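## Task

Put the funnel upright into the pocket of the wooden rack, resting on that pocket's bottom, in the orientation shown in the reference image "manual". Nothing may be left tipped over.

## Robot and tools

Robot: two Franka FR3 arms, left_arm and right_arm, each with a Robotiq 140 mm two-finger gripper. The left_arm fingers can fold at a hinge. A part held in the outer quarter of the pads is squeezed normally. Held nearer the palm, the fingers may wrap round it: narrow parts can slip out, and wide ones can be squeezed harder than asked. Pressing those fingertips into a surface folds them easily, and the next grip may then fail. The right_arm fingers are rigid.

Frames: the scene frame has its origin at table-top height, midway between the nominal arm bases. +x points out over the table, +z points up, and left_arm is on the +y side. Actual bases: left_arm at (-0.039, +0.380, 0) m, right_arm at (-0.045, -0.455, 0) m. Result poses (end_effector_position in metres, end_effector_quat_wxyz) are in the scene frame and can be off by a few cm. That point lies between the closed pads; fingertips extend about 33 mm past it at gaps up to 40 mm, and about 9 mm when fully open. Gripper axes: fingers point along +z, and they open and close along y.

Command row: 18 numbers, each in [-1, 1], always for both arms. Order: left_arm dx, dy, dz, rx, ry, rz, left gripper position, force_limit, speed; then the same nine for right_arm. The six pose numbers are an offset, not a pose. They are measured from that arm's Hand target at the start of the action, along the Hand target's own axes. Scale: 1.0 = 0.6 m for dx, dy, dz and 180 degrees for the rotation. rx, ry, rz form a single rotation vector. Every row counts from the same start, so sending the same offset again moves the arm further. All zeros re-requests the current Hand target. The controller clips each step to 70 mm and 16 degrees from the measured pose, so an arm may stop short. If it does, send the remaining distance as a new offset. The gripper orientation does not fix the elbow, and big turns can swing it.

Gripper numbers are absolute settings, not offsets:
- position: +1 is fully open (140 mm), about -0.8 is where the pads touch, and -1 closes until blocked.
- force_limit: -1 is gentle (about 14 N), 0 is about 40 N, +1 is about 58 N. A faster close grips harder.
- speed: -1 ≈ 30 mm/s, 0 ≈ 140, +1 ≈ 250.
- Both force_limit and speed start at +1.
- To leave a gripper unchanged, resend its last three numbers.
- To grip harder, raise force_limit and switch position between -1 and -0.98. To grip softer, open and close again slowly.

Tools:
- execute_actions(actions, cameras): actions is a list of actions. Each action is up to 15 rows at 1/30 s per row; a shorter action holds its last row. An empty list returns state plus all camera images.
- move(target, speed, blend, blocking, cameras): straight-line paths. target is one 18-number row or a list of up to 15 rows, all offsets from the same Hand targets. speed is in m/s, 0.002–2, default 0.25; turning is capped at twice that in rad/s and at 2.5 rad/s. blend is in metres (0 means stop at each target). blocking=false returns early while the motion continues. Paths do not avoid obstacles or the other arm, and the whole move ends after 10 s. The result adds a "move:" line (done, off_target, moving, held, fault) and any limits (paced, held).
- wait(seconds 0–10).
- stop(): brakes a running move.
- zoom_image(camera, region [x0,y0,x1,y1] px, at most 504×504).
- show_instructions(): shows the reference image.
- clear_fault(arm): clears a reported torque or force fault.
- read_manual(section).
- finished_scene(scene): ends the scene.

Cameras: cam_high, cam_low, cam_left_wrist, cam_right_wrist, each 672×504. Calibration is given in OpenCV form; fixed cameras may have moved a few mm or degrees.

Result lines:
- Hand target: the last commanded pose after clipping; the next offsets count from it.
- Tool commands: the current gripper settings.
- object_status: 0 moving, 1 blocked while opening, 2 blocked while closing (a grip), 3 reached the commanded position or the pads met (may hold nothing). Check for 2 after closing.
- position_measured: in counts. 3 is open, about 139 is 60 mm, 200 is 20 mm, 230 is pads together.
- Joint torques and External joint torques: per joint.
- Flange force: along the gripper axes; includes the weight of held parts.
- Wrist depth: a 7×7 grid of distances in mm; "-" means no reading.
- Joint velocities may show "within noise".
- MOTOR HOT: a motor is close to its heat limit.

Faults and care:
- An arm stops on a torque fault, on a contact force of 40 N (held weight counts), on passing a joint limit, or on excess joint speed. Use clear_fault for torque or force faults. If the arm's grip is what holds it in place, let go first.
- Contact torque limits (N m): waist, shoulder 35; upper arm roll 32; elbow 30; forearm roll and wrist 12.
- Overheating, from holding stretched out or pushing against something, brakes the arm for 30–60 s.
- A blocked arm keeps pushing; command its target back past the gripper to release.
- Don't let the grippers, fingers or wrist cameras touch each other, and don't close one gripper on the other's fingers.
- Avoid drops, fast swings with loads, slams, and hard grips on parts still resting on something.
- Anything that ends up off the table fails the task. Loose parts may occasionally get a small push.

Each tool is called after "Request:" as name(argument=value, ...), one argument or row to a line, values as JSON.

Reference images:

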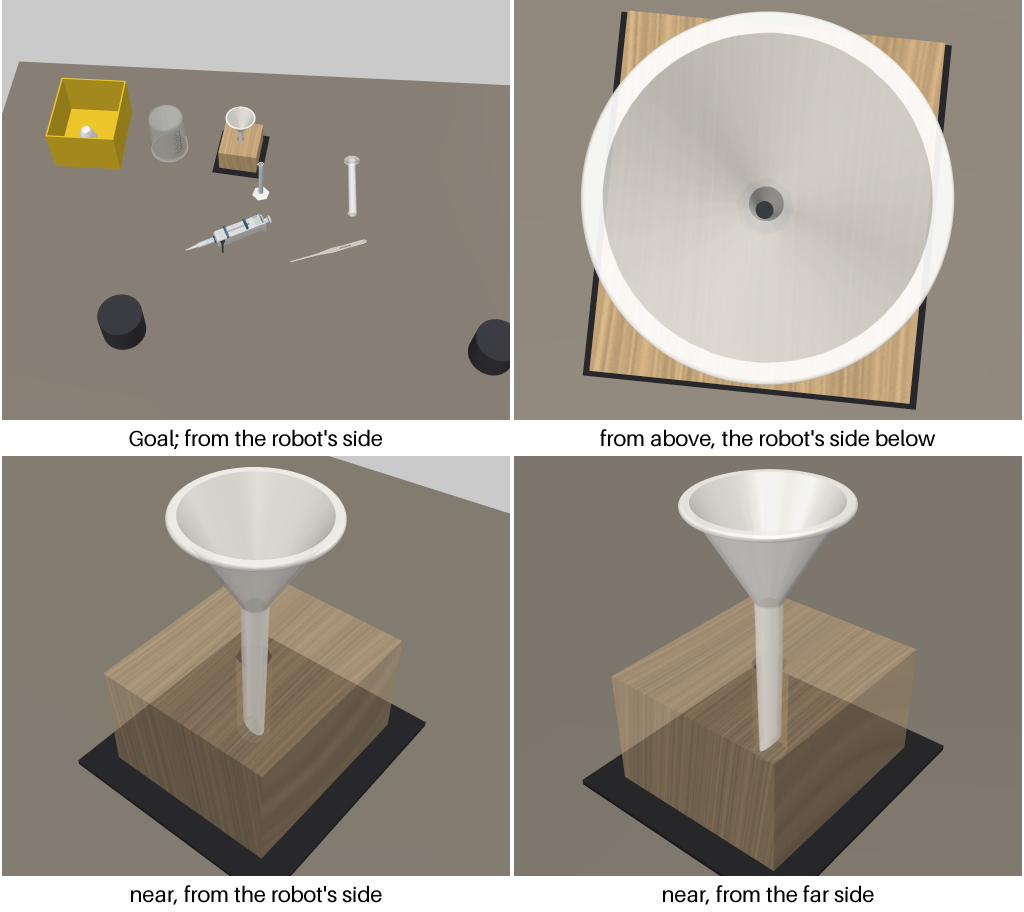

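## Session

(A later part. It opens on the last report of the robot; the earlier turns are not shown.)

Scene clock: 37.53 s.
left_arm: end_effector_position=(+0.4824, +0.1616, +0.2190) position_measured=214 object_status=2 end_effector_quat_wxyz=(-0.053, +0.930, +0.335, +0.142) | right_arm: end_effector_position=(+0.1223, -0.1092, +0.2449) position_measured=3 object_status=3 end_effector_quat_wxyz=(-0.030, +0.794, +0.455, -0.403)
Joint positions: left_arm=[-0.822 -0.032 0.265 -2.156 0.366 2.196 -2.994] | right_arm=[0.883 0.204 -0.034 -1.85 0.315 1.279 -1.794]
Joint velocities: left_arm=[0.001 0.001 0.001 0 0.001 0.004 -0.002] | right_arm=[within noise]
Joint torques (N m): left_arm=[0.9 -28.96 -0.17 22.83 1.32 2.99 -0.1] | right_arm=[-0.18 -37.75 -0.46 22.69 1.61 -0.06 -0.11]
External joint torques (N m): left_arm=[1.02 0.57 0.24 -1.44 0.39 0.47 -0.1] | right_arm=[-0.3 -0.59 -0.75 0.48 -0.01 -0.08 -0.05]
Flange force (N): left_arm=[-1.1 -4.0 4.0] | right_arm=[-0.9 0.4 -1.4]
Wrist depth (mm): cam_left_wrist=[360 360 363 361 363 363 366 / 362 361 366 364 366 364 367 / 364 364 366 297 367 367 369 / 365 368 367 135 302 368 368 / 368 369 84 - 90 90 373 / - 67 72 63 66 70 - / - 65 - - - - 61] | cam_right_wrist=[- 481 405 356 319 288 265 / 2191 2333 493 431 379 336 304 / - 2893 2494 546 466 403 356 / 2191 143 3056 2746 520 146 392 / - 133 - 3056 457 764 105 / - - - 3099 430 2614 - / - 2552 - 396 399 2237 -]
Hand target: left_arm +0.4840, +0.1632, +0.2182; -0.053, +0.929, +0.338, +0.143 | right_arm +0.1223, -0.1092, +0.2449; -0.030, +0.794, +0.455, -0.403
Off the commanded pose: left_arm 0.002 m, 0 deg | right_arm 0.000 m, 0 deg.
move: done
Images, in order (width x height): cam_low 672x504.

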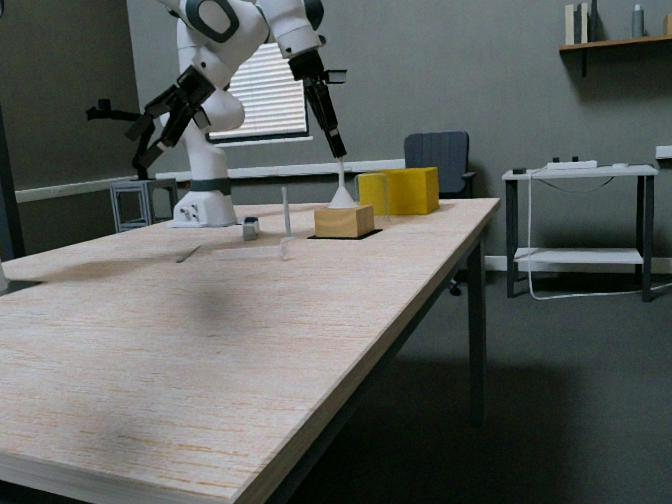

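Request:
execute_actions(
  actions=[
    [[0,0,0.001,0,0,0,-0.4,-0.5,-1,0,0,0,0,0,0,1,1,1]],
    [[0,0,0,0,0,0,-0.4,-0.5,-1,0,0,0,0,0,0,1,1,1]],
  ],
  cameras=["cam_low","cam_left_wrist"],
)

Request:
zoom_image(
  camera="cam_low",
  region=[300, 140, 390, 240],
)

Request:
zoom_image(
  camera="cam_left_wrist",
  region=[220, 80, 480, 330],
)

Scene clock: 39.03 s.
left_arm: end_effector_position=(+0.4826, +0.1618, +0.2182) position_measured=179 object_status=3 end_effector_quat_wxyz=(-0.053, +0.930, +0.335, +0.142) | right_arm: end_effector_position=(+0.1223, -0.1092, +0.2449) position_measured=3 object_status=3 end_effector_quat_wxyz=(-0.030, +0.794, +0.455, -0.403)
Joint positions: left_arm=[-0.822 -0.03 0.266 -2.157 0.367 2.199 -2.995] | right_arm=[0.883 0.204 -0.034 -1.85 0.315 1.279 -1.794]
Joint torques (N m): left_arm=[0.81 -29.43 -0.49 22.7 1.29 2.92 -0.07] | right_arm=[-0.15 -37.78 -0.45 22.66 1.61 -0.04 -0.19]
External joint torques (N m): left_arm=[0.82 0.06 -0.19 -1.43 0.36 0.42 -0.08] | right_arm=[-0.17 -0.56 -0.65 0.41 -0.01 -0.06 -0.13]
External joint torques at the end of the 1st action: left_arm=[0.8 0.14 -0.23 -1.52 0.37 0.39 -0.08] | right_arm=[-0.1 -0.76 -0.57 0.51 0.03 -0.07 -0.07]
Flange force (N): left_arm=[-1.9 -5.2 2.9] | right_arm=[-0.9 0.4 -1.1]
Flange force at the end of the 1st action (N): left_arm=[-2.0 -5.3 3.0] | right_arm=[-1.2 0.0 -1.1]
Wrist depth (mm): cam_left_wrist=[360 358 360 361 363 364 366 / 361 363 362 365 365 366 367 / 366 364 364 298 367 366 370 / 364 364 366 261 151 370 371 / 367 78 90 302 97 91 371 / - - 63 370 - 63 - / - - - 375 - - 66] | cam_right_wrist=[1528 1644 403 356 320 290 264 / 2358 2284 493 436 377 336 304 / - 2893 2284 551 462 403 357 / - 133 - 2855 515 146 392 / - 116 - 2893 464 493 105 / - - - 2614 - - - / - - - 393 398 2086 -]
Hand target: left_arm +0.4841, +0.1633, +0.2176; -0.053, +0.929, +0.338, +0.143 | right_arm +0.1223, -0.1092, +0.2449; -0.030, +0.794, +0.455, -0.403
Off the commanded pose: left_arm 0.002 m, 0 deg | right_arm 0.000 m, 0 deg.
camera_calibration:
cam_left_wrist: T_world_to_cam=[[0.6418, -0.766862, -0.00388881, -0.179118], [-0.766137, -0.641398, 0.0405171, 0.463036], [-0.0335653, -0.0230245, -0.999171, 0.379418], [0, 0, 0, 1]] pos_world=[0.482443, 0.168368, 0.359646]
Images, in order (width x height): cam_low 672x504, cam_left_wrist 672x504.

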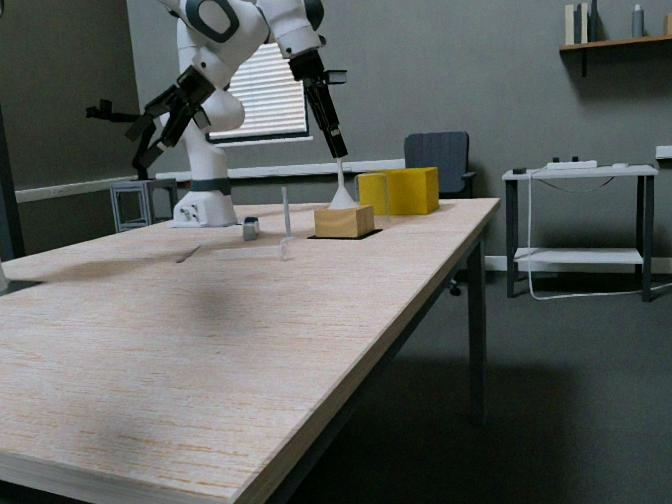

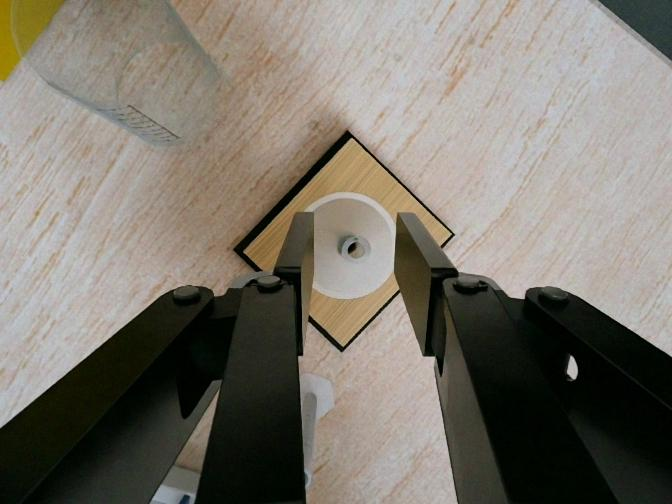

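Scaled by 5.040 from the camera's 672x504 image, which has a finer 960x720 frame.

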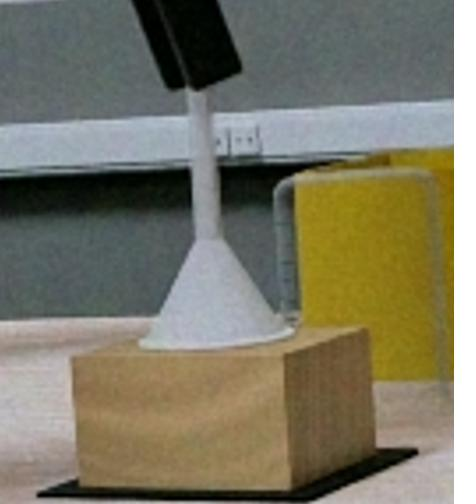

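Scaled by 1.938 from the camera's 672x504 image, which has a finer 960x720 frame.

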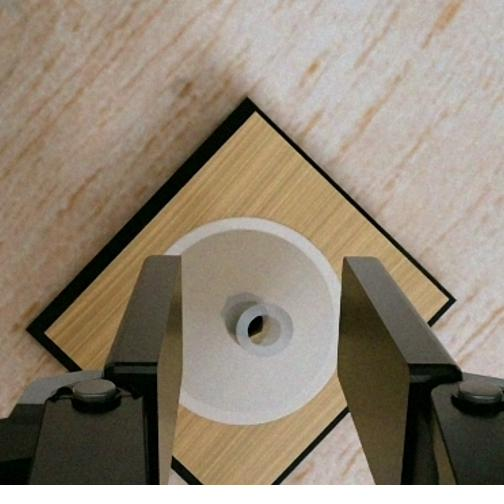

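Request:
move(
  target=[
    [0,0,-0.1,0,0,0,-0.4,-0.5,-1,0,0,0,0,0,0,1,1,1],
    [0.0178,-0.2265,-0.0331,-0.3338,-0.4557,-0.4557,-0.4,-0.5,-1,0,0,0,0,0,0,1,1,1],
  ],
  speed=[0.2,0.7],
  blend=[0.02,0],
  cameras=["cam_left_wrist","cam_low","cam_high"],
)

Scene clock: 44.93 s.
left_arm: end_effector_position=(+0.4001, +0.2696, +0.2409) position_measured=179 object_status=3 end_effector_quat_wxyz=(+0.640, +0.299, +0.640, -0.304) | right_arm: end_effector_position=(+0.1223, -0.1092, +0.2449) position_measured=3 object_status=3 end_effector_quat_wxyz=(-0.030, +0.794, +0.455, -0.403)
Joint positions: left_arm=[-0.877 -1.429 1.671 -3.03 -0.731 2.929 -2.323] | right_arm=[0.883 0.204 -0.034 -1.85 0.315 1.279 -1.794]
Joint velocities: left_arm=[0 0.001 -0.001 0 0.001 0.001 0.005] | right_arm=[within noise]
Joint torques (N m): left_arm=[0.46 13.07 -18.63 -1.54 0.24 -1.64 0.37] | right_arm=[-0.21 -37.78 -0.44 22.67 1.63 -0.05 -0.12]
External joint torques (N m): left_arm=[0.38 1.58 -1.88 -0.51 -0.46 0.28 0.4] | right_arm=[-0.21 -0.56 -0.62 0.42 0.01 -0.07 -0.06]
Flange force (N): left_arm=[-7.7 -2.0 -7.1] | right_arm=[-0.9 0.3 -1.2]
Wrist depth (mm): cam_left_wrist=[896 929 725 3685 3410 2753 2176 / 2308 2967 - - - - 1888 / - - 5313 3087 2308 3311 - / - 2967 122 3808 127 3461 2483 / - 78 90 - 97 91 79 / - - 63 - - 63 - / - - - - - - 66] | cam_right_wrist=[1955 1708 401 357 319 290 264 / 2583 2191 489 430 376 334 303 / 2127 2333 2358 544 462 405 356 / - 132 4254 2855 513 146 389 / - 2583 2438 2893 462 496 105 / - 3013 3390 3338 435 - - / - - - 393 398 2260 -]
Hand target: left_arm +0.4000, +0.2701, +0.2400; +0.640, +0.299, +0.641, -0.299 | right_arm +0.1223, -0.1092, +0.2449; -0.030, +0.794, +0.455, -0.403
Off the commanded pose: left_arm 0.001 m, 1 deg | right_arm 0.000 m, 0 deg.
joint sent to its limit (left arm) — joint 4 (elbow), lower limit, where the elbow is as bent as it goes. The joint targets still meet the commanded pose.
move: done
camera_calibration:
cam_left_wrist: T_world_to_cam=[[0.771609, 0.636001, -0.0110736, -0.471717], [-0.208963, 0.269884, 0.939945, -0.21732], [0.600794, -0.722956, 0.341146, 0.0138236], [0, 0, 0, 1]] pos_world=[0.310264, 0.368658, 0.19433]
Images, in order (width x height): cam_high 672x504, cam_low 672x504, cam_left_wrist 672x504.

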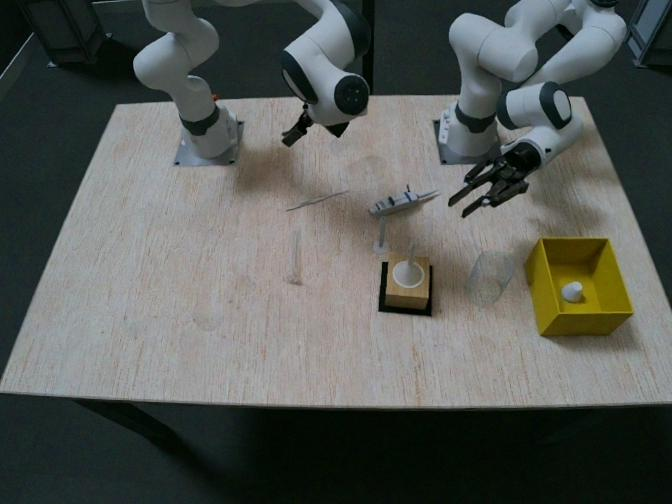

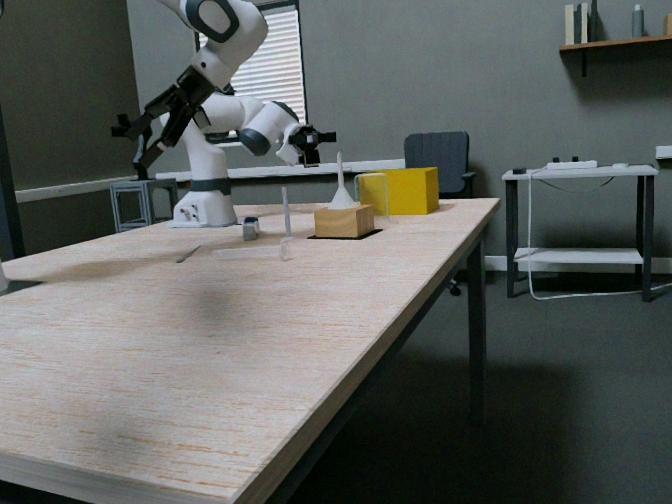

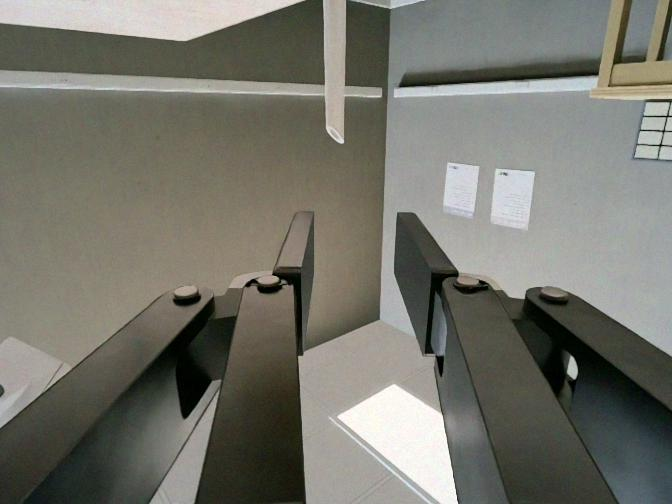

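Request:
move(
  target=[0.1758,-0.0117,0.0870,0,0,0,-0.2,-0.5,0,0,0,0,0,0,0,1,1,1],
  speed=0.25,
  cameras=["cam_left_wrist","cam_low"],
)

Request:
zoom_image(
  camera="cam_left_wrist",
  region=[220, 0, 480, 330],
)

Request:
zoom_image(
  camera="cam_low",
  region=[270, 120, 400, 250],
)

Scene clock: 48.17 s.
left_arm: end_effector_position=(+0.4280, +0.2250, +0.1352) position_measured=154 object_status=3 end_effector_quat_wxyz=(+0.639, +0.297, +0.641, -0.302) | right_arm: end_effector_position=(+0.1223, -0.1092, +0.2449) position_measured=3 object_status=3 end_effector_quat_wxyz=(-0.030, +0.794, +0.455, -0.403)
Joint positions: left_arm=[-1.139 -1.693 2.063 -2.869 -0.566 3.13 -2.078] | right_arm=[0.883 0.204 -0.034 -1.85 0.315 1.279 -1.794]
Joint velocities: left_arm=[-0.001 0 0.001 -0.002 0.003 0.003 0.005] | right_arm=[within noise]
Joint torques (N m): left_arm=[0.95 12.58 -18.72 -11.76 0.85 -1.96 0.28] | right_arm=[-0.15 -37.79 -0.47 22.66 1.62 -0.03 -0.12]
External joint torques (N m): left_arm=[0.87 0.6 -0.98 -0.24 0.41 0.3 0.31] | right_arm=[-0.17 -0.73 -0.67 0.5 0.01 -0.05 -0.06]
Flange force (N): left_arm=[-3.1 -0.7 -3.6] | right_arm=[-1.2 0.2 -1.2]
Wrist depth (mm): cam_left_wrist=[367 438 183 148 174 371 373 / 2285 2538 - 190 201 1828 2004 / 196 - - 220 6346 3264 2538 / - 2656 121 - 143 3939 3218 / - 93 89 - - 90 84 / - 76 63 - - - 77 / - - - - - - -] | cam_right_wrist=[2009 1656 406 357 320 289 264 / - 2170 493 434 377 336 304 / 2009 2818 2438 545 466 403 356 / 1937 138 3338 2855 532 146 389 / - 123 - 2818 471 642 105 / - - - 2614 434 - - / - - - 397 395 1955 -]
Hand target: left_arm +0.4281, +0.2257, +0.1345; +0.640, +0.299, +0.641, -0.299 | right_arm +0.1223, -0.1092, +0.2449; -0.030, +0.794, +0.455, -0.403
Off the commanded pose: left_arm 0.001 m, 0 deg | right_arm 0.000 m, 0 deg.
move: done
camera_calibration:
cam_left_wrist: T_world_to_cam=[[0.768567, 0.639649, -0.012444, -0.465432], [-0.207661, 0.267818, 0.940824, -0.100272], [0.60513, -0.720502, 0.338666, -0.00112525], [0, 0, 0, 1]] pos_world=[0.337574, 0.323757, 0.0889276]
Images, in order (width x height): cam_low 672x504, cam_left_wrist 672x504.

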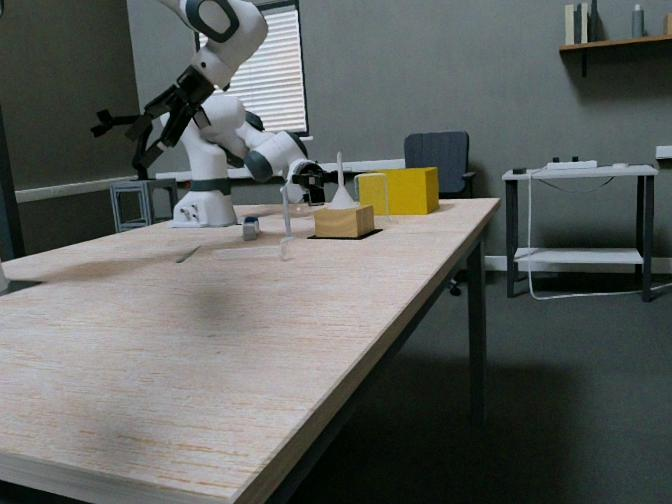

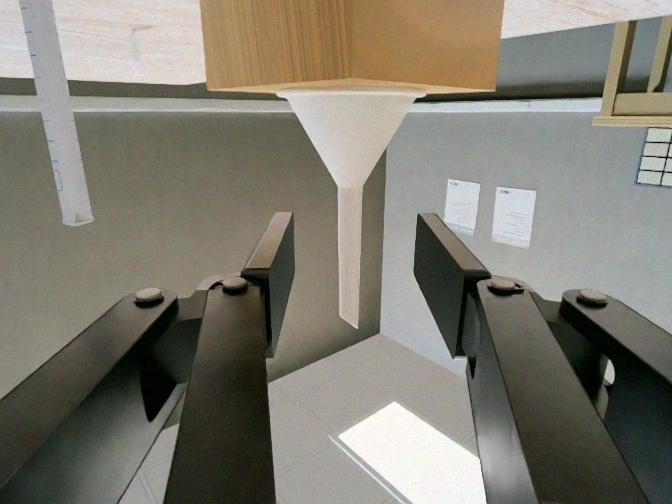

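Scaled by 1.527 from the camera's 672x504 image, which has a finer 960x720 frame.

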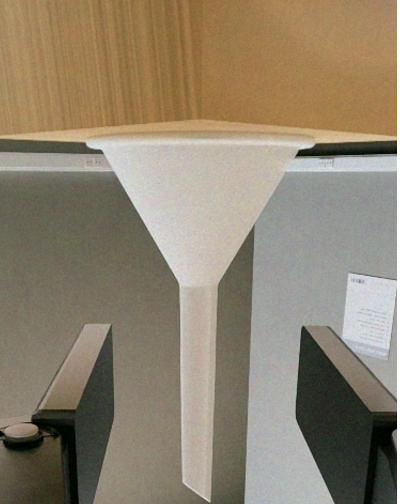

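Scaled by 3.877 from the camera's 672x504 image, which has a finer 960x720 frame.

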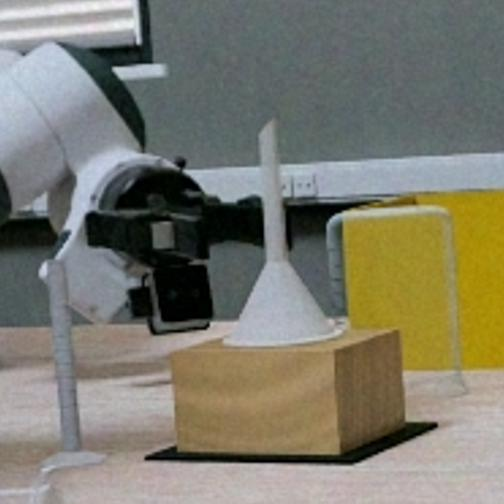

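Request:
move(
  target=[0,0,0.11,0,0,0,-0.2,-0.5,0,0,0,0,0,0,0,1,1,1],
  speed=0.12,
  cameras=["cam_left_wrist","cam_low"],
)

Request:
zoom_image(
  camera="cam_left_wrist",
  region=[220, 0, 480, 400],
)

Request:
zoom_image(
  camera="cam_low",
  region=[270, 120, 400, 250],
)

Scene clock: 51.47 s.
left_arm: end_effector_position=(+0.4703, +0.1770, +0.1327) position_measured=154 object_status=3 end_effector_quat_wxyz=(+0.622, +0.322, +0.636, -0.322) | right_arm: end_effector_position=(+0.1223, -0.1092, +0.2449) position_measured=3 object_status=3 end_effector_quat_wxyz=(-0.030, +0.794, +0.455, -0.403)
Joint positions: left_arm=[-1.412 -1.788 1.934 -2.7 -0.798 3.21 -1.933] | right_arm=[0.883 0.204 -0.034 -1.85 0.315 1.279 -1.794]
Joint velocities: left_arm=[-0.002 0.001 -0.001 -0.001 0.001 -0.001 0.005] | right_arm=[within noise]
Joint torques (N m): left_arm=[-0.04 14.23 -23.29 -9.48 -0.36 -2.55 0.4] | right_arm=[-0.13 -37.76 -0.41 22.66 1.64 -0.06 -0.18]
External joint torques (N m): left_arm=[-0.05 0.85 -1.95 0.56 -0.48 -0.17 0.43] | right_arm=[-0.09 -0.66 -0.55 0.5 0.04 -0.09 -0.12]
Flange force (N): left_arm=[-4.0 5.5 -1.6] | right_arm=[-1.0 0.1 -1.3]
Wrist depth (mm): cam_left_wrist=[391 294 114 89 102 130 339 / 2176 2753 137 131 132 2892 2656 / 2308 2856 - 149 3685 4154 - / 2405 2967 120 167 135 3264 - / - 93 90 176 - 90 84 / - 76 63 3745 - - 77 / - - - - - - -] | cam_right_wrist=[1695 1644 405 359 320 288 264 / 2127 2127 493 433 378 336 303 / - 2494 2260 546 463 406 358 / - 132 4339 2893 513 146 390 / - 133 3287 2893 463 494 105 / - 2494 3499 3616 438 - - / - 2552 - 397 411 2552 -]
Hand target: left_arm +0.4705, +0.1751, +0.1344; +0.640, +0.299, +0.641, -0.299 | right_arm +0.1223, -0.1092, +0.2449; -0.030, +0.794, +0.455, -0.403
Off the commanded pose: left_arm 0.002 m, 4 deg | right_arm 0.000 m, 0 deg.
joint sent to its limit (left arm) — joint 2 (shoulder), lower limit. The joint targets are off in orientation, not in position.
move: off_target (left_arm)
camera_calibration:
cam_left_wrist: T_world_to_cam=[[0.812065, 0.583422, -0.0129884, -0.477701], [-0.177677, 0.268386, 0.946784, -0.0912309], [0.555861, -0.766543, 0.321607, -0.0269356], [0, 0, 0, 1]] pos_world=[0.386687, 0.282539, 0.0888341]
Images, in order (width x height): cam_low 672x504, cam_left_wrist 672x504.

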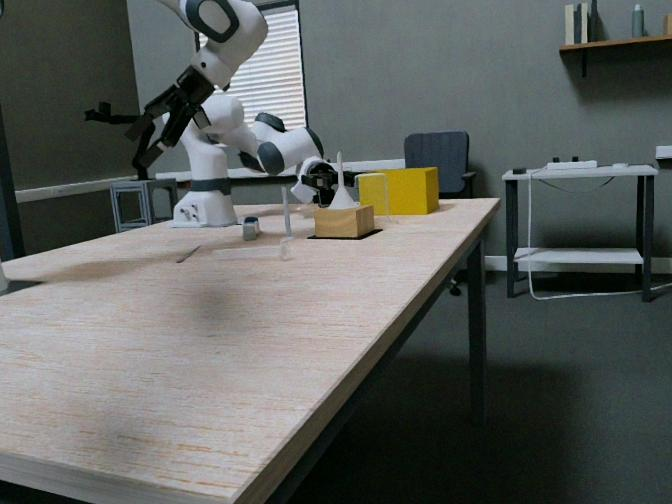

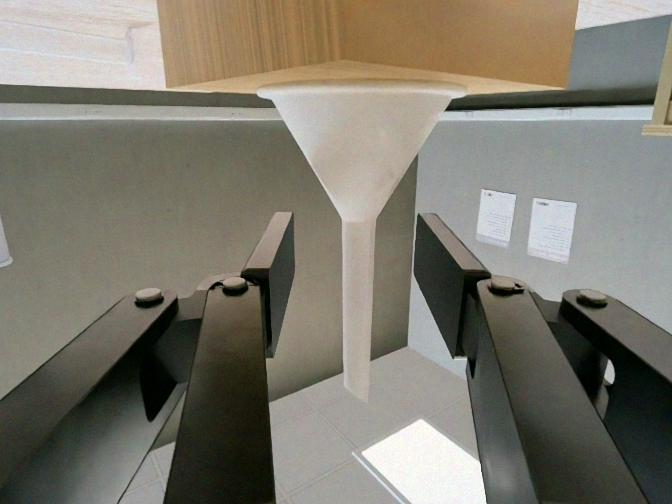

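Scaled by 1.260 from the camera's 672x504 image, which has a finer 960x720 frame.

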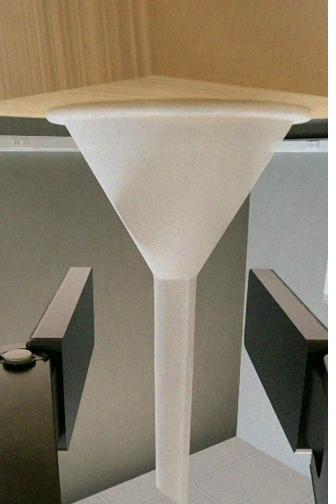

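Scaled by 3.877 from the camera's 672x504 image, which has a finer 960x720 frame.

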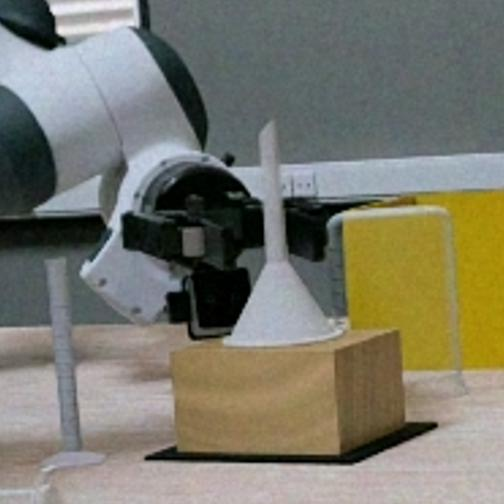

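Request:
move(
  target=[
    [-0.001,0.0044,-0.0024,0.0233,0,0,-0.2,-0.5,0,0,0,0,0,0,0,1,1,1],
    [-0.001,0.0044,-0.0024,0.0233,0,0,-1,-0.3,-1,0,0,0,0,0,0,1,1,1],
  ],
  speed=[0.05,0.05],
  cameras=["cam_left_wrist","cam_low"],
)

Request:
zoom_image(
  camera="cam_left_wrist",
  region=[220, 50, 480, 430],
)

Request:
zoom_image(
  camera="cam_low",
  region=[270, 120, 400, 250],
)

Scene clock: 54.57 s.
left_arm: end_effector_position=(+0.4711, +0.1773, +0.1346) position_measured=211 object_status=0 end_effector_quat_wxyz=(+0.627, +0.322, +0.631, -0.324) | right_arm: end_effector_position=(+0.1223, -0.1092, +0.2449) position_measured=3 object_status=3 end_effector_quat_wxyz=(-0.030, +0.794, +0.455, -0.403)
Joint positions: left_arm=[-1.409 -1.788 1.939 -2.695 -0.797 3.192 -1.927] | right_arm=[0.883 0.204 -0.034 -1.85 0.315 1.279 -1.794]
Joint torques (N m): left_arm=[0.92 14.22 -22.59 -9.62 0.21 -2.51 0.36] | right_arm=[-0.17 -37.78 -0.43 22.69 1.62 -0.05 -0.14]
External joint torques (N m): left_arm=[0.91 0.89 -1.22 0.55 0.12 -0.07 0.39] | right_arm=[-0.24 -0.78 -0.68 0.58 0.01 -0.06 -0.08]
Flange force (N): left_arm=[-1.9 2.8 -4.1] | right_arm=[-1.2 0.2 -1.4]
Wrist depth (mm): cam_left_wrist=[418 146 116 87 104 127 - / 2240 2626 2753 131 139 3311 2596 / 2483 - - 149 5192 3461 3046 / - - - 163 4080 3410 - / - - 84 90 90 86 - / - 69 73 63 66 71 - / - 63 - - - - 62] | cam_right_wrist=[1656 1561 401 359 320 290 264 / 2494 2170 489 431 381 338 303 / 1595 2260 2494 548 464 404 356 / 1920 132 5292 2646 515 145 394 / - 132 - 2932 468 691 105 / - 2583 - 2818 428 - - / - 2678 3013 398 395 1778 -]
Hand target: left_arm +0.4716, +0.1779, +0.1350; +0.629, +0.322, +0.630, -0.322 | right_arm +0.1223, -0.1092, +0.2449; -0.030, +0.794, +0.455, -0.403
Off the commanded pose: left_arm 0.001 m, 0 deg | right_arm 0.000 m, 0 deg.
joint sent to its limit (left arm) — joint 2 (shoulder), lower limit. The joint targets still meet the commanded pose.
move: done
camera_calibration:
cam_left_wrist: T_world_to_cam=[[0.812548, 0.582815, -0.00956951, -0.479073], [-0.187326, 0.276642, 0.942538, -0.0893865], [0.551973, -0.764065, 0.333961, -0.0280615], [0, 0, 0, 1]] pos_world=[0.388015, 0.282498, 0.0890371]
Images, in order (width x height): cam_low 672x504, cam_left_wrist 672x504.

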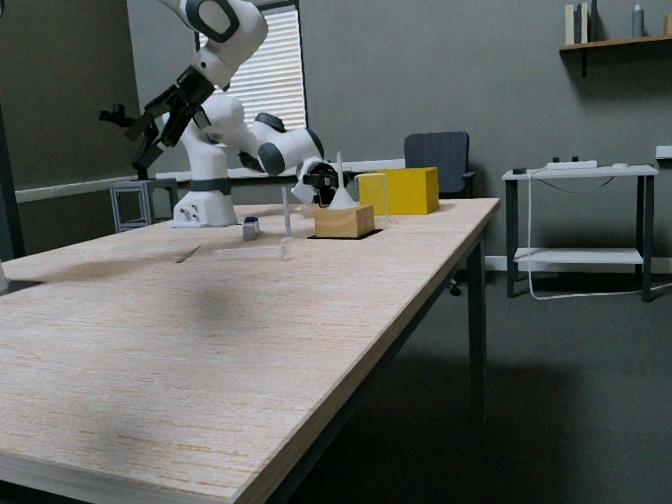

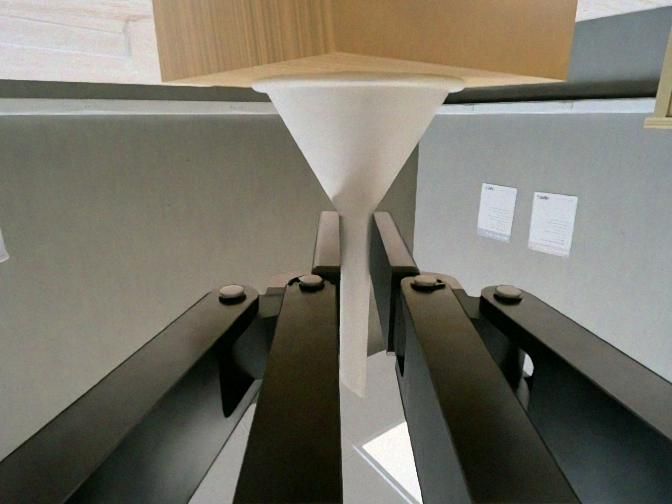

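Scaled by 1.326 from the camera's 672x504 image, which has a finer 960x720 frame.

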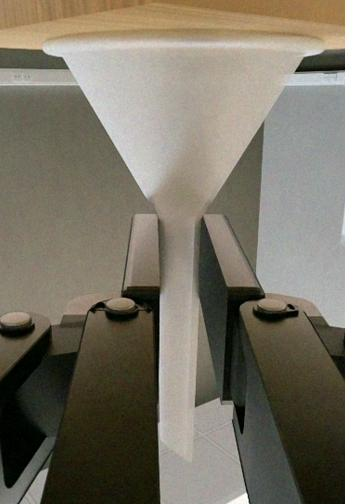

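Scaled by 3.877 from the camera's 672x504 image, which has a finer 960x720 frame.

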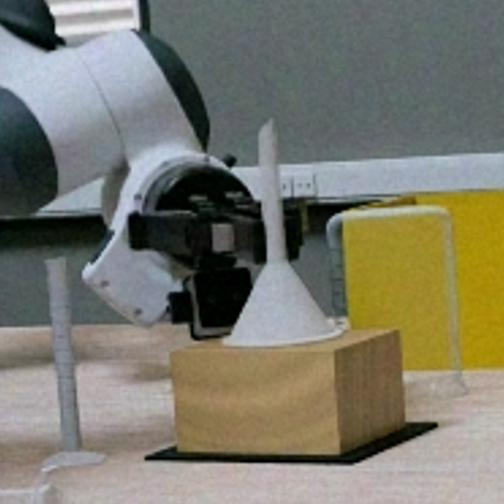

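Request:
execute_actions(
  actions=[
    [[0,0,0,0,0,0,-0.4,-0.3,-1,0,0,0,0,0,0,1,1,1]],
    [[0,0,0,0,0,0,-0.4,-0.3,-1,0,0,0,0,0,0,1,1,1]],
  ],
  cameras=["cam_left_wrist"],
)

Scene clock: 62.77 s.
left_arm: end_effector_position=(+0.4711, +0.1773, +0.1346) position_measured=179 object_status=3 end_effector_quat_wxyz=(+0.627, +0.322, +0.631, -0.323) | right_arm: end_effector_position=(+0.1223, -0.1092, +0.2449) position_measured=3 object_status=3 end_effector_quat_wxyz=(-0.030, +0.794, +0.455, -0.403)
Joint positions: left_arm=[-1.409 -1.788 1.939 -2.695 -0.797 3.192 -1.927] | right_arm=[0.883 0.204 -0.034 -1.85 0.315 1.279 -1.794]
Joint torques (N m): left_arm=[0.92 14.24 -22.64 -9.66 0.2 -2.51 0.34] | right_arm=[-0.13 -37.76 -0.44 22.65 1.63 -0.03 -0.18]
External joint torques (N m): left_arm=[0.93 0.9 -1.24 0.48 0.09 -0.08 0.37] | right_arm=[-0.2 -0.61 -0.68 0.46 0.02 -0.05 -0.12]
External joint torques at the end of the 1st action: left_arm=[1.01 0.95 -1.26 0.58 0.11 -0.05 0.4] | right_arm=[0.05 -0.63 -0.38 0.48 0.05 -0.06 -0.08]
Flange force (N): left_arm=[-2.1 2.7 -4.4] | right_arm=[-1.0 0.4 -1.2]
Flange force at the end of the 1st action (N): left_arm=[-2.0 2.8 -4.5] | right_arm=[-0.8 -0.2 -1.1]
Wrist depth (mm): cam_left_wrist=[418 146 111 87 103 127 2511 / 2040 2786 - 131 134 3745 2626 / - - - 149 - 2720 3087 / 2626 - - 164 136 3360 2820 / - 78 90 173 97 91 84 / - - 63 - - 63 - / - - - - - - 66] | cam_right_wrist=[2494 1682 404 356 323 289 264 / 2214 2148 490 431 381 338 302 / - 2552 2465 545 466 403 358 / 2086 133 3806 2746 520 146 392 / - 115 3741 3056 462 490 105 / - - - 2465 437 - - / - 2746 2746 392 397 2028 -]
Hand target: left_arm +0.4716, +0.1779, +0.1350; +0.629, +0.322, +0.630, -0.322 | right_arm +0.1223, -0.1092, +0.2449; -0.030, +0.794, +0.455, -0.403
Off the commanded pose: left_arm 0.001 m, 0 deg | right_arm 0.000 m, 0 deg.
joint sent to its limit (left arm) — joint 2 (shoulder), lower limit. The joint targets still meet the commanded pose.
camera_calibration:
cam_left_wrist: T_world_to_cam=[[0.812523, 0.582853, -0.00943756, -0.479085], [-0.187439, 0.27656, 0.94254, -0.0893199], [0.551972, -0.764066, 0.333961, -0.0280609], [0, 0, 0, 1]] pos_world=[0.388014, 0.282498, 0.0890374]
Images, in order (width x height): cam_left_wrist 672x504.

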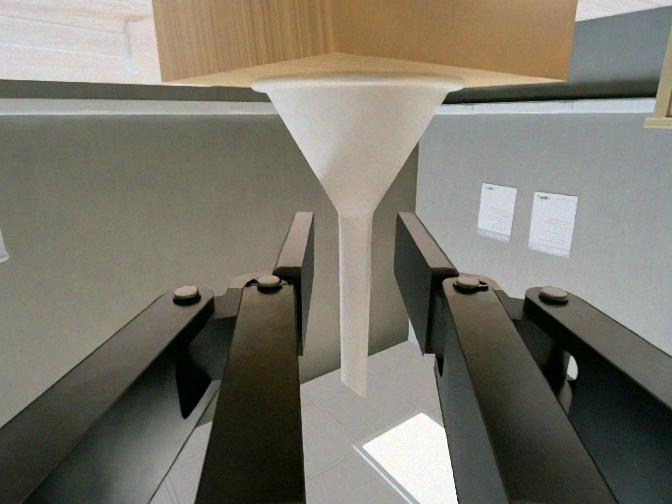

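Request:
move(
  target=[
    [0,0,-0.0833,0,0,0,-0.4,-0.3,-1,0.0849,0.2096,-0.4420,0.1821,0.2778,0.6940,-0.2,-0.5,0],
    [-0.3417,0.0268,-0.3549,0,0,0,-0.4,-0.3,-1,0.3598,0.3090,-0.5300,0.6001,-0.0280,0.3097,-0.2,-0.5,0],
  ],
  speed=[0.5,0.6],
  blend=[0.02,0],
  cameras=["cam_high","cam_low","cam_right_wrist"],
)

Scene clock: 73.77 s.
left_arm: end_effector_position=(+0.3605, +0.3595, +0.3393) position_measured=179 object_status=3 end_effector_quat_wxyz=(+0.630, +0.324, +0.629, -0.320) | right_arm: end_effector_position=(+0.5206, +0.0454, +0.2502) position_measured=154 object_status=3 end_effector_quat_wxyz=(-0.450, +0.530, -0.410, -0.590)
Joint positions: left_arm=[-0.404 -1.124 1.262 -2.926 -0.738 2.286 -2.637] | right_arm=[0.344 0.801 -0.083 -1.561 1.705 1.477 -0.777]
Joint velocities: left_arm=[within noise] | right_arm=[0 0 0.001 0 0 -0.001 -0.005]
Joint torques (N m): left_arm=[1.01 9.36 -17.47 10.56 -0.95 -1.41 -0.09] | right_arm=[-0.59 -52.74 -0.28 22.82 1.94 -2.33 -0.31]
External joint torques (N m): left_arm=[0.98 1.38 -1.76 -0.26 -0.44 -0.17 -0.06] | right_arm=[-0.79 -0.32 -0.51 1.03 0.01 -0.22 -0.28]
Flange force (N): left_arm=[-6.2 -6.4 -2.1] | right_arm=[0.4 -3.6 -1.5]
Wrist depth (mm): cam_left_wrist=[- - 629 - - 3461 2720 / - 2856 694 3311 - - 2240 / 2308 723 735 - 3872 3685 - / 672 686 - 139 126 - 4311 / - 78 90 - 97 91 79 / - - 63 3461 - 63 - / - - - 2720 - - 66] | cam_right_wrist=[- 3616 3338 - 3287 2678 517 / - 2170 3238 - 3144 661 552 / 2583 - - - 627 804 580 / - - 125 - 125 - 952 / - - - - - 87 83 / - - - - - - 75 / - - - - - - -]
Hand target: left_arm +0.3603, +0.3599, +0.3402; +0.629, +0.322, +0.630, -0.322 | right_arm +0.5201, +0.0451, +0.2505; -0.452, +0.531, -0.407, -0.590
Off the commanded pose: left_arm 0.001 m, 0 deg | right_arm 0.001 m, 1 deg.
move: done; limits=paced
camera_calibration:
cam_right_wrist: T_world_to_cam=[[-0.961089, -0.276239, 0.0000753995, 0.519984], [0.118233, -0.411108, 0.903887, -0.26405], [-0.249658, 0.868724, 0.427772, 0.124532], [0, 0, 0, 1]] pos_world=[0.56206, -0.0730971, 0.185361]
Images, in order (width x height): cam_high 672x504, cam_low 672x504, cam_right_wrist 672x504.

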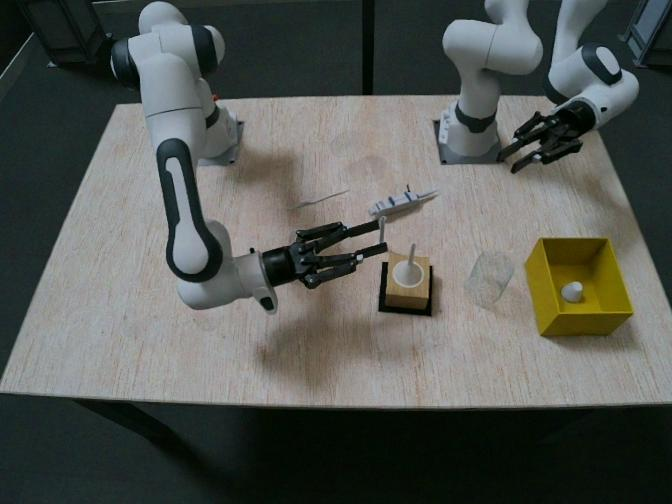

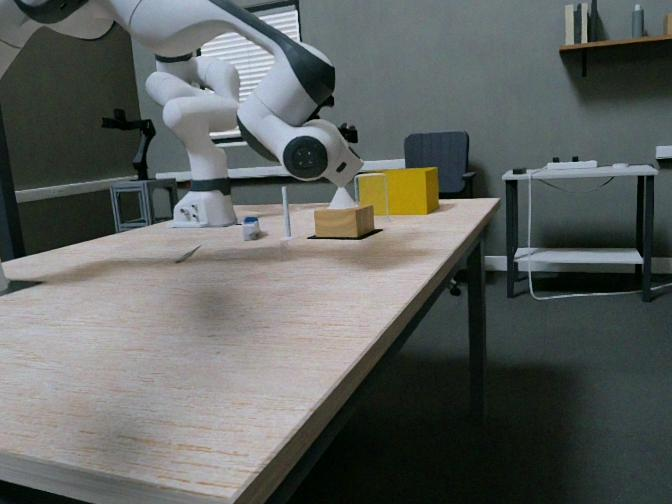

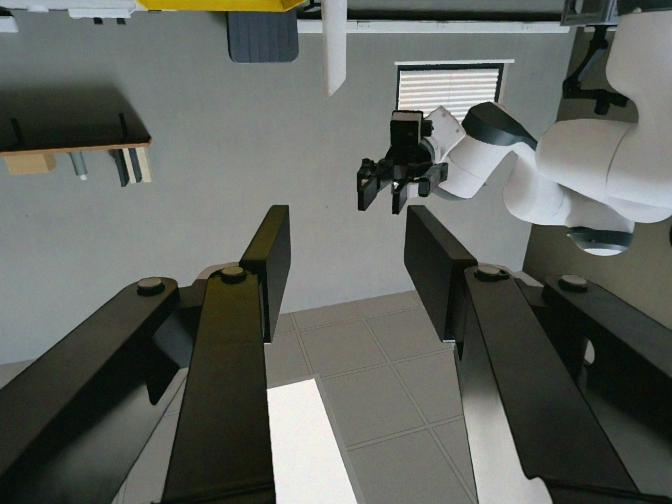

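Request:
move(
  target=[0,0,0,0,0,0,-0.4,-0.3,-1,0.2105,-0.006,-0.0221,0,0,0,-0.2,-0.5,0],
  speed=0.25,
  cameras=["cam_low","cam_right_wrist"],
)

Request:
zoom_image(
  camera="cam_right_wrist",
  region=[210, 0, 470, 260],
)

Scene clock: 75.73 s.
left_arm: end_effector_position=(+0.3605, +0.3595, +0.3393) position_measured=179 object_status=3 end_effector_quat_wxyz=(+0.629, +0.324, +0.630, -0.320) | right_arm: end_effector_position=(+0.5235, +0.0462, +0.1217) position_measured=154 object_status=3 end_effector_quat_wxyz=(-0.449, +0.531, -0.411, -0.590)
Joint positions: left_arm=[-0.404 -1.124 1.262 -2.926 -0.738 2.285 -2.639] | right_arm=[0.333 1.094 -0.075 -1.373 1.707 1.466 -0.879]
Joint velocities: left_arm=[within noise] | right_arm=[0.001 -0.001 0.001 -0.001 -0.001 0.001 -0.005]
Joint torques (N m): left_arm=[0.77 8.83 -17.04 10.44 -0.6 -1.24 -0.16] | right_arm=[-0.66 -56.07 0.22 21.4 1.75 -2.51 -0.31]
External joint torques (N m): left_arm=[0.78 0.83 -1.31 -0.38 -0.09 0 -0.13] | right_arm=[-0.75 -0.9 -0.34 0.94 -0.01 -0.22 -0.28]
Flange force (N): left_arm=[-4.9 -5.9 -1.7] | right_arm=[-0.4 -1.9 -1.3]
Wrist depth (mm): cam_left_wrist=[2856 2786 676 - - 2567 1813 / - 676 737 4861 4861 - 2430 / 645 697 3311 - 3046 3626 - / 3006 - - 4008 135 3360 - / - 78 90 - 97 91 79 / - - 63 4231 - 63 - / - - - - - - 66] | cam_right_wrist=[2009 - 157 155 167 841 189 / - - 489 - 3238 - 515 / 2308 - - - 748 689 561 / - - 139 247 148 889 591 / - - 109 - - 87 84 / - - - - - - 75 / - - - 2333 - - -]
Hand target: left_arm +0.3603, +0.3599, +0.3402; +0.629, +0.322, +0.630, -0.322 | right_arm +0.5237, +0.0460, +0.1235; -0.452, +0.531, -0.407, -0.590
Off the commanded pose: left_arm 0.001 m, 0 deg | right_arm 0.002 m, 1 deg.
move: done
camera_calibration:
cam_right_wrist: T_world_to_cam=[[-0.960656, -0.277736, 0.00176158, 0.522771], [0.120025, -0.409416, 0.904418, -0.148992], [-0.250468, 0.869046, 0.426643, 0.179951], [0, 0, 0, 1]] pos_world=[0.565158, -0.0721938, 0.0570555]
Images, in order (width x height): cam_low 672x504, cam_right_wrist 672x504.

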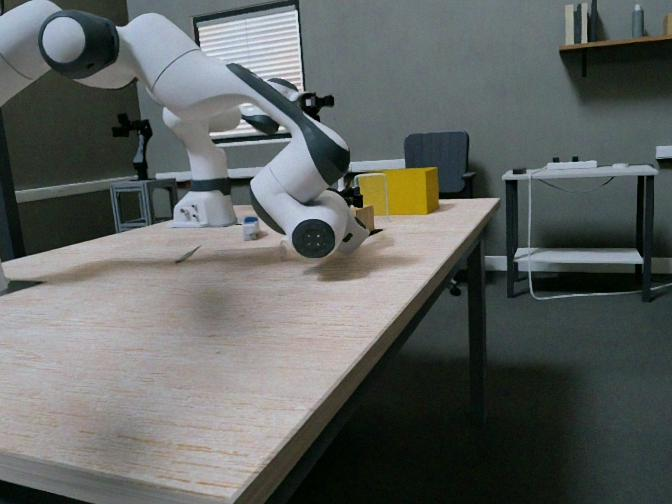

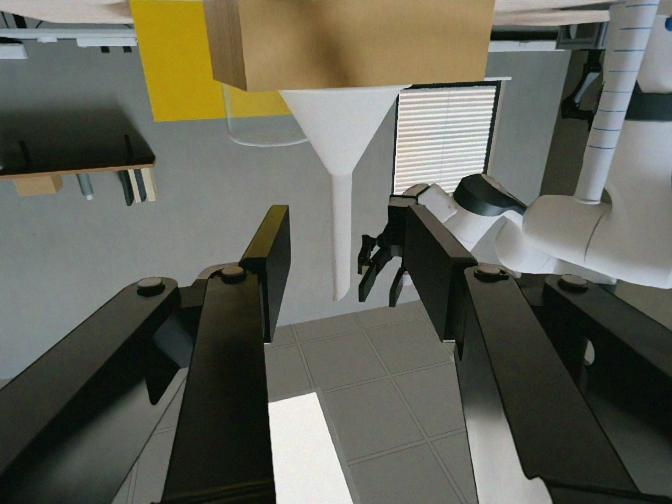

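Scaled by 1.938 from the camera's 672x504 image, which has a finer 960x720 frame.

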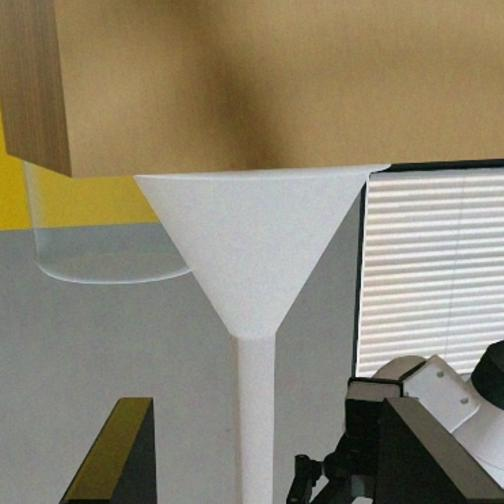

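Request:
move(
  target=[0,0,0,0,0,0,-0.4,-0.3,-1,0.005,-0.0008,0.11,0,0,0,-0.2,-0.5,0],
  speed=0.12,
  cameras=["cam_right_wrist"],
)

Request:
zoom_image(
  camera="cam_right_wrist",
  region=[247, 100, 447, 300],
)

Scene clock: 78.37 s.
left_arm: end_effector_position=(+0.3605, +0.3595, +0.3393) position_measured=179 object_status=3 end_effector_quat_wxyz=(+0.629, +0.324, +0.630, -0.320) | right_arm: end_effector_position=(+0.5045, +0.1104, +0.1289) position_measured=154 object_status=3 end_effector_quat_wxyz=(-0.452, +0.533, -0.404, -0.591)
Joint positions: left_arm=[-0.404 -1.124 1.262 -2.926 -0.738 2.285 -2.639] | right_arm=[0.41 1.096 -0.036 -1.349 1.758 1.546 -0.881]
Joint velocities: left_arm=[within noise] | right_arm=[0.001 0 0.002 0.001 0 0.004 -0.001]
Joint torques (N m): left_arm=[0.74 8.79 -17.03 10.36 -0.59 -1.24 -0.15] | right_arm=[-0.3 -55.88 0.32 21.95 1.85 -2.09 -0.06]
External joint torques (N m): left_arm=[0.74 0.81 -1.31 -0.46 -0.08 0.01 -0.12] | right_arm=[-0.23 0.02 -0.97 0.87 0.24 0.2 -0.03]
Flange force (N): left_arm=[-4.8 -5.9 -1.5] | right_arm=[1.8 -5.0 0.0]
Wrist depth (mm): cam_left_wrist=[3130 2197 623 3570 - 3360 1904 / 2457 617 651 2856 - 3410 2688 / 617 644 - - - 3515 - / - 3130 3515 139 126 - 2967 / - 78 90 - 97 91 79 / - - 63 - - 63 - / - - - - - - 66] | cam_right_wrist=[1695 - 87 95 102 113 525 / - - - 125 3390 3287 514 / 2358 2646 - - 743 663 571 / - - 125 508 147 674 575 / - - 110 532 - 87 84 / - - - 4172 - - 75 / - - - - - - -]
Hand target: left_arm +0.3603, +0.3599, +0.3402; +0.629, +0.322, +0.630, -0.322 | right_arm +0.5071, +0.1098, +0.1274; -0.452, +0.531, -0.407, -0.590
Off the commanded pose: left_arm 0.001 m, 0 deg | right_arm 0.003 m, 0 deg.
move: done
camera_calibration:
cam_right_wrist: T_world_to_cam=[[-0.958829, -0.283784, -0.0106504, 0.523629], [0.11359, -0.417623, 0.901492, -0.122526], [-0.260277, 0.863167, 0.432664, 0.121207], [0, 0, 0, 1]] pos_world=[0.547535, -0.00719359, 0.0635909]
Images, in order (width x height): cam_right_wrist 672x504.

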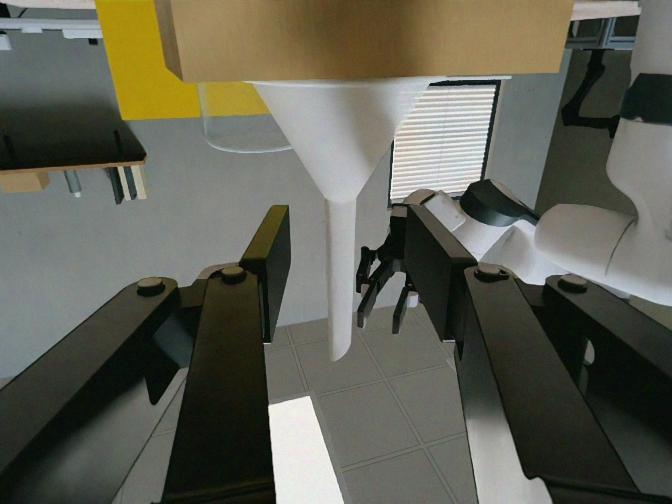

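Scaled by 2.520 from the camera's 672x504 image, which has a finer 960x720 frame.

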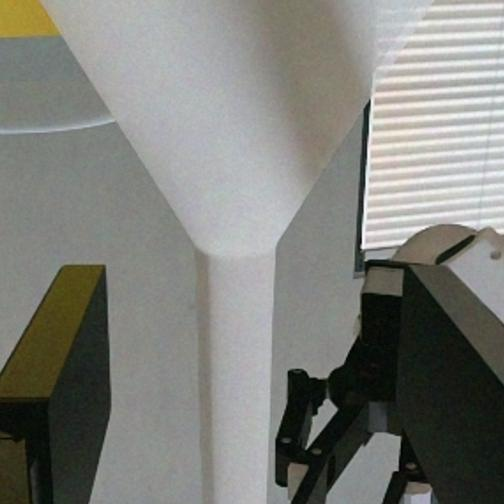

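Request:
move(
  target=[0,0,0,0,0,0,-0.4,-0.3,-1,0.0032,-0.002,0.0067,0,0,0,-0.2,-0.5,0],
  speed=0.1,
  cameras=["cam_right_wrist"],
)

Request:
zoom_image(
  camera="cam_right_wrist",
  region=[247, 100, 447, 300],
)

Scene clock: 79.50 s.
left_arm: end_effector_position=(+0.3605, +0.3595, +0.3393) position_measured=179 object_status=3 end_effector_quat_wxyz=(+0.629, +0.324, +0.630, -0.320) | right_arm: end_effector_position=(+0.5061, +0.1132, +0.1270) position_measured=154 object_status=3 end_effector_quat_wxyz=(-0.453, +0.533, -0.404, -0.590)
Joint positions: left_arm=[-0.404 -1.124 1.262 -2.926 -0.738 2.285 -2.639] | right_arm=[0.413 1.105 -0.034 -1.337 1.76 1.553 -0.881]
Joint velocities: left_arm=[within noise] | right_arm=[0 0.001 0.002 0.001 0 0.004 0]
Joint torques (N m): left_arm=[0.76 8.89 -17.04 10.41 -0.59 -1.26 -0.13] | right_arm=[0.02 -56.22 0.89 21.52 1.89 -2.07 0.04]
External joint torques (N m): left_arm=[0.72 0.93 -1.33 -0.47 -0.08 -0.02 -0.1] | right_arm=[-0.21 -0.33 -0.61 0.46 0.31 0.22 0.07]
Flange force (N): left_arm=[-4.7 -5.8 -1.6] | right_arm=[0.0 -1.9 0.2]
Wrist depth (mm): cam_left_wrist=[2596 2856 619 - - 3173 1799 / - 593 642 - 4154 4080 2753 / 612 642 4154 - - - - / 2596 - - 138 151 4480 - / - 78 90 - 97 91 80 / - - 63 - - 63 - / - - - - - - 66] | cam_right_wrist=[1607 - 84 91 101 111 588 / - - - 121 3616 3338 509 / 2465 2237 - 149 3499 735 518 / 2818 3013 125 180 148 661 580 / - - 111 467 - 87 83 / - - - 3190 - - 75 / - - - 2411 - - -]
Hand target: left_arm +0.3603, +0.3599, +0.3402; +0.629, +0.322, +0.630, -0.322 | right_arm +0.5071, +0.1142, +0.1259; -0.452, +0.531, -0.407, -0.590
Off the commanded pose: left_arm 0.001 m, 0 deg | right_arm 0.002 m, 0 deg.
move: done
camera_calibration:
cam_right_wrist: T_world_to_cam=[[-0.95958, -0.281109, -0.0135471, 0.526324], [0.109581, -0.417529, 0.902032, -0.117771], [-0.259226, 0.864087, 0.431457, 0.119523], [0, 0, 0, 1]] pos_world=[0.548939, -0.00449669, 0.0617937]
Images, in order (width x height): cam_right_wrist 672x504.

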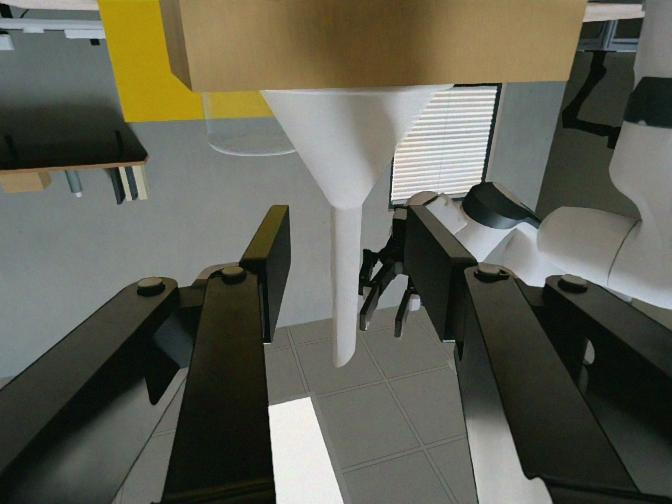

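Scaled by 2.520 from the camera's 672x504 image, which has a finer 960x720 frame.

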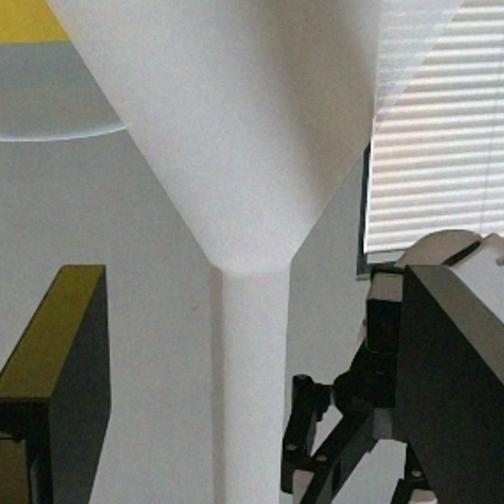

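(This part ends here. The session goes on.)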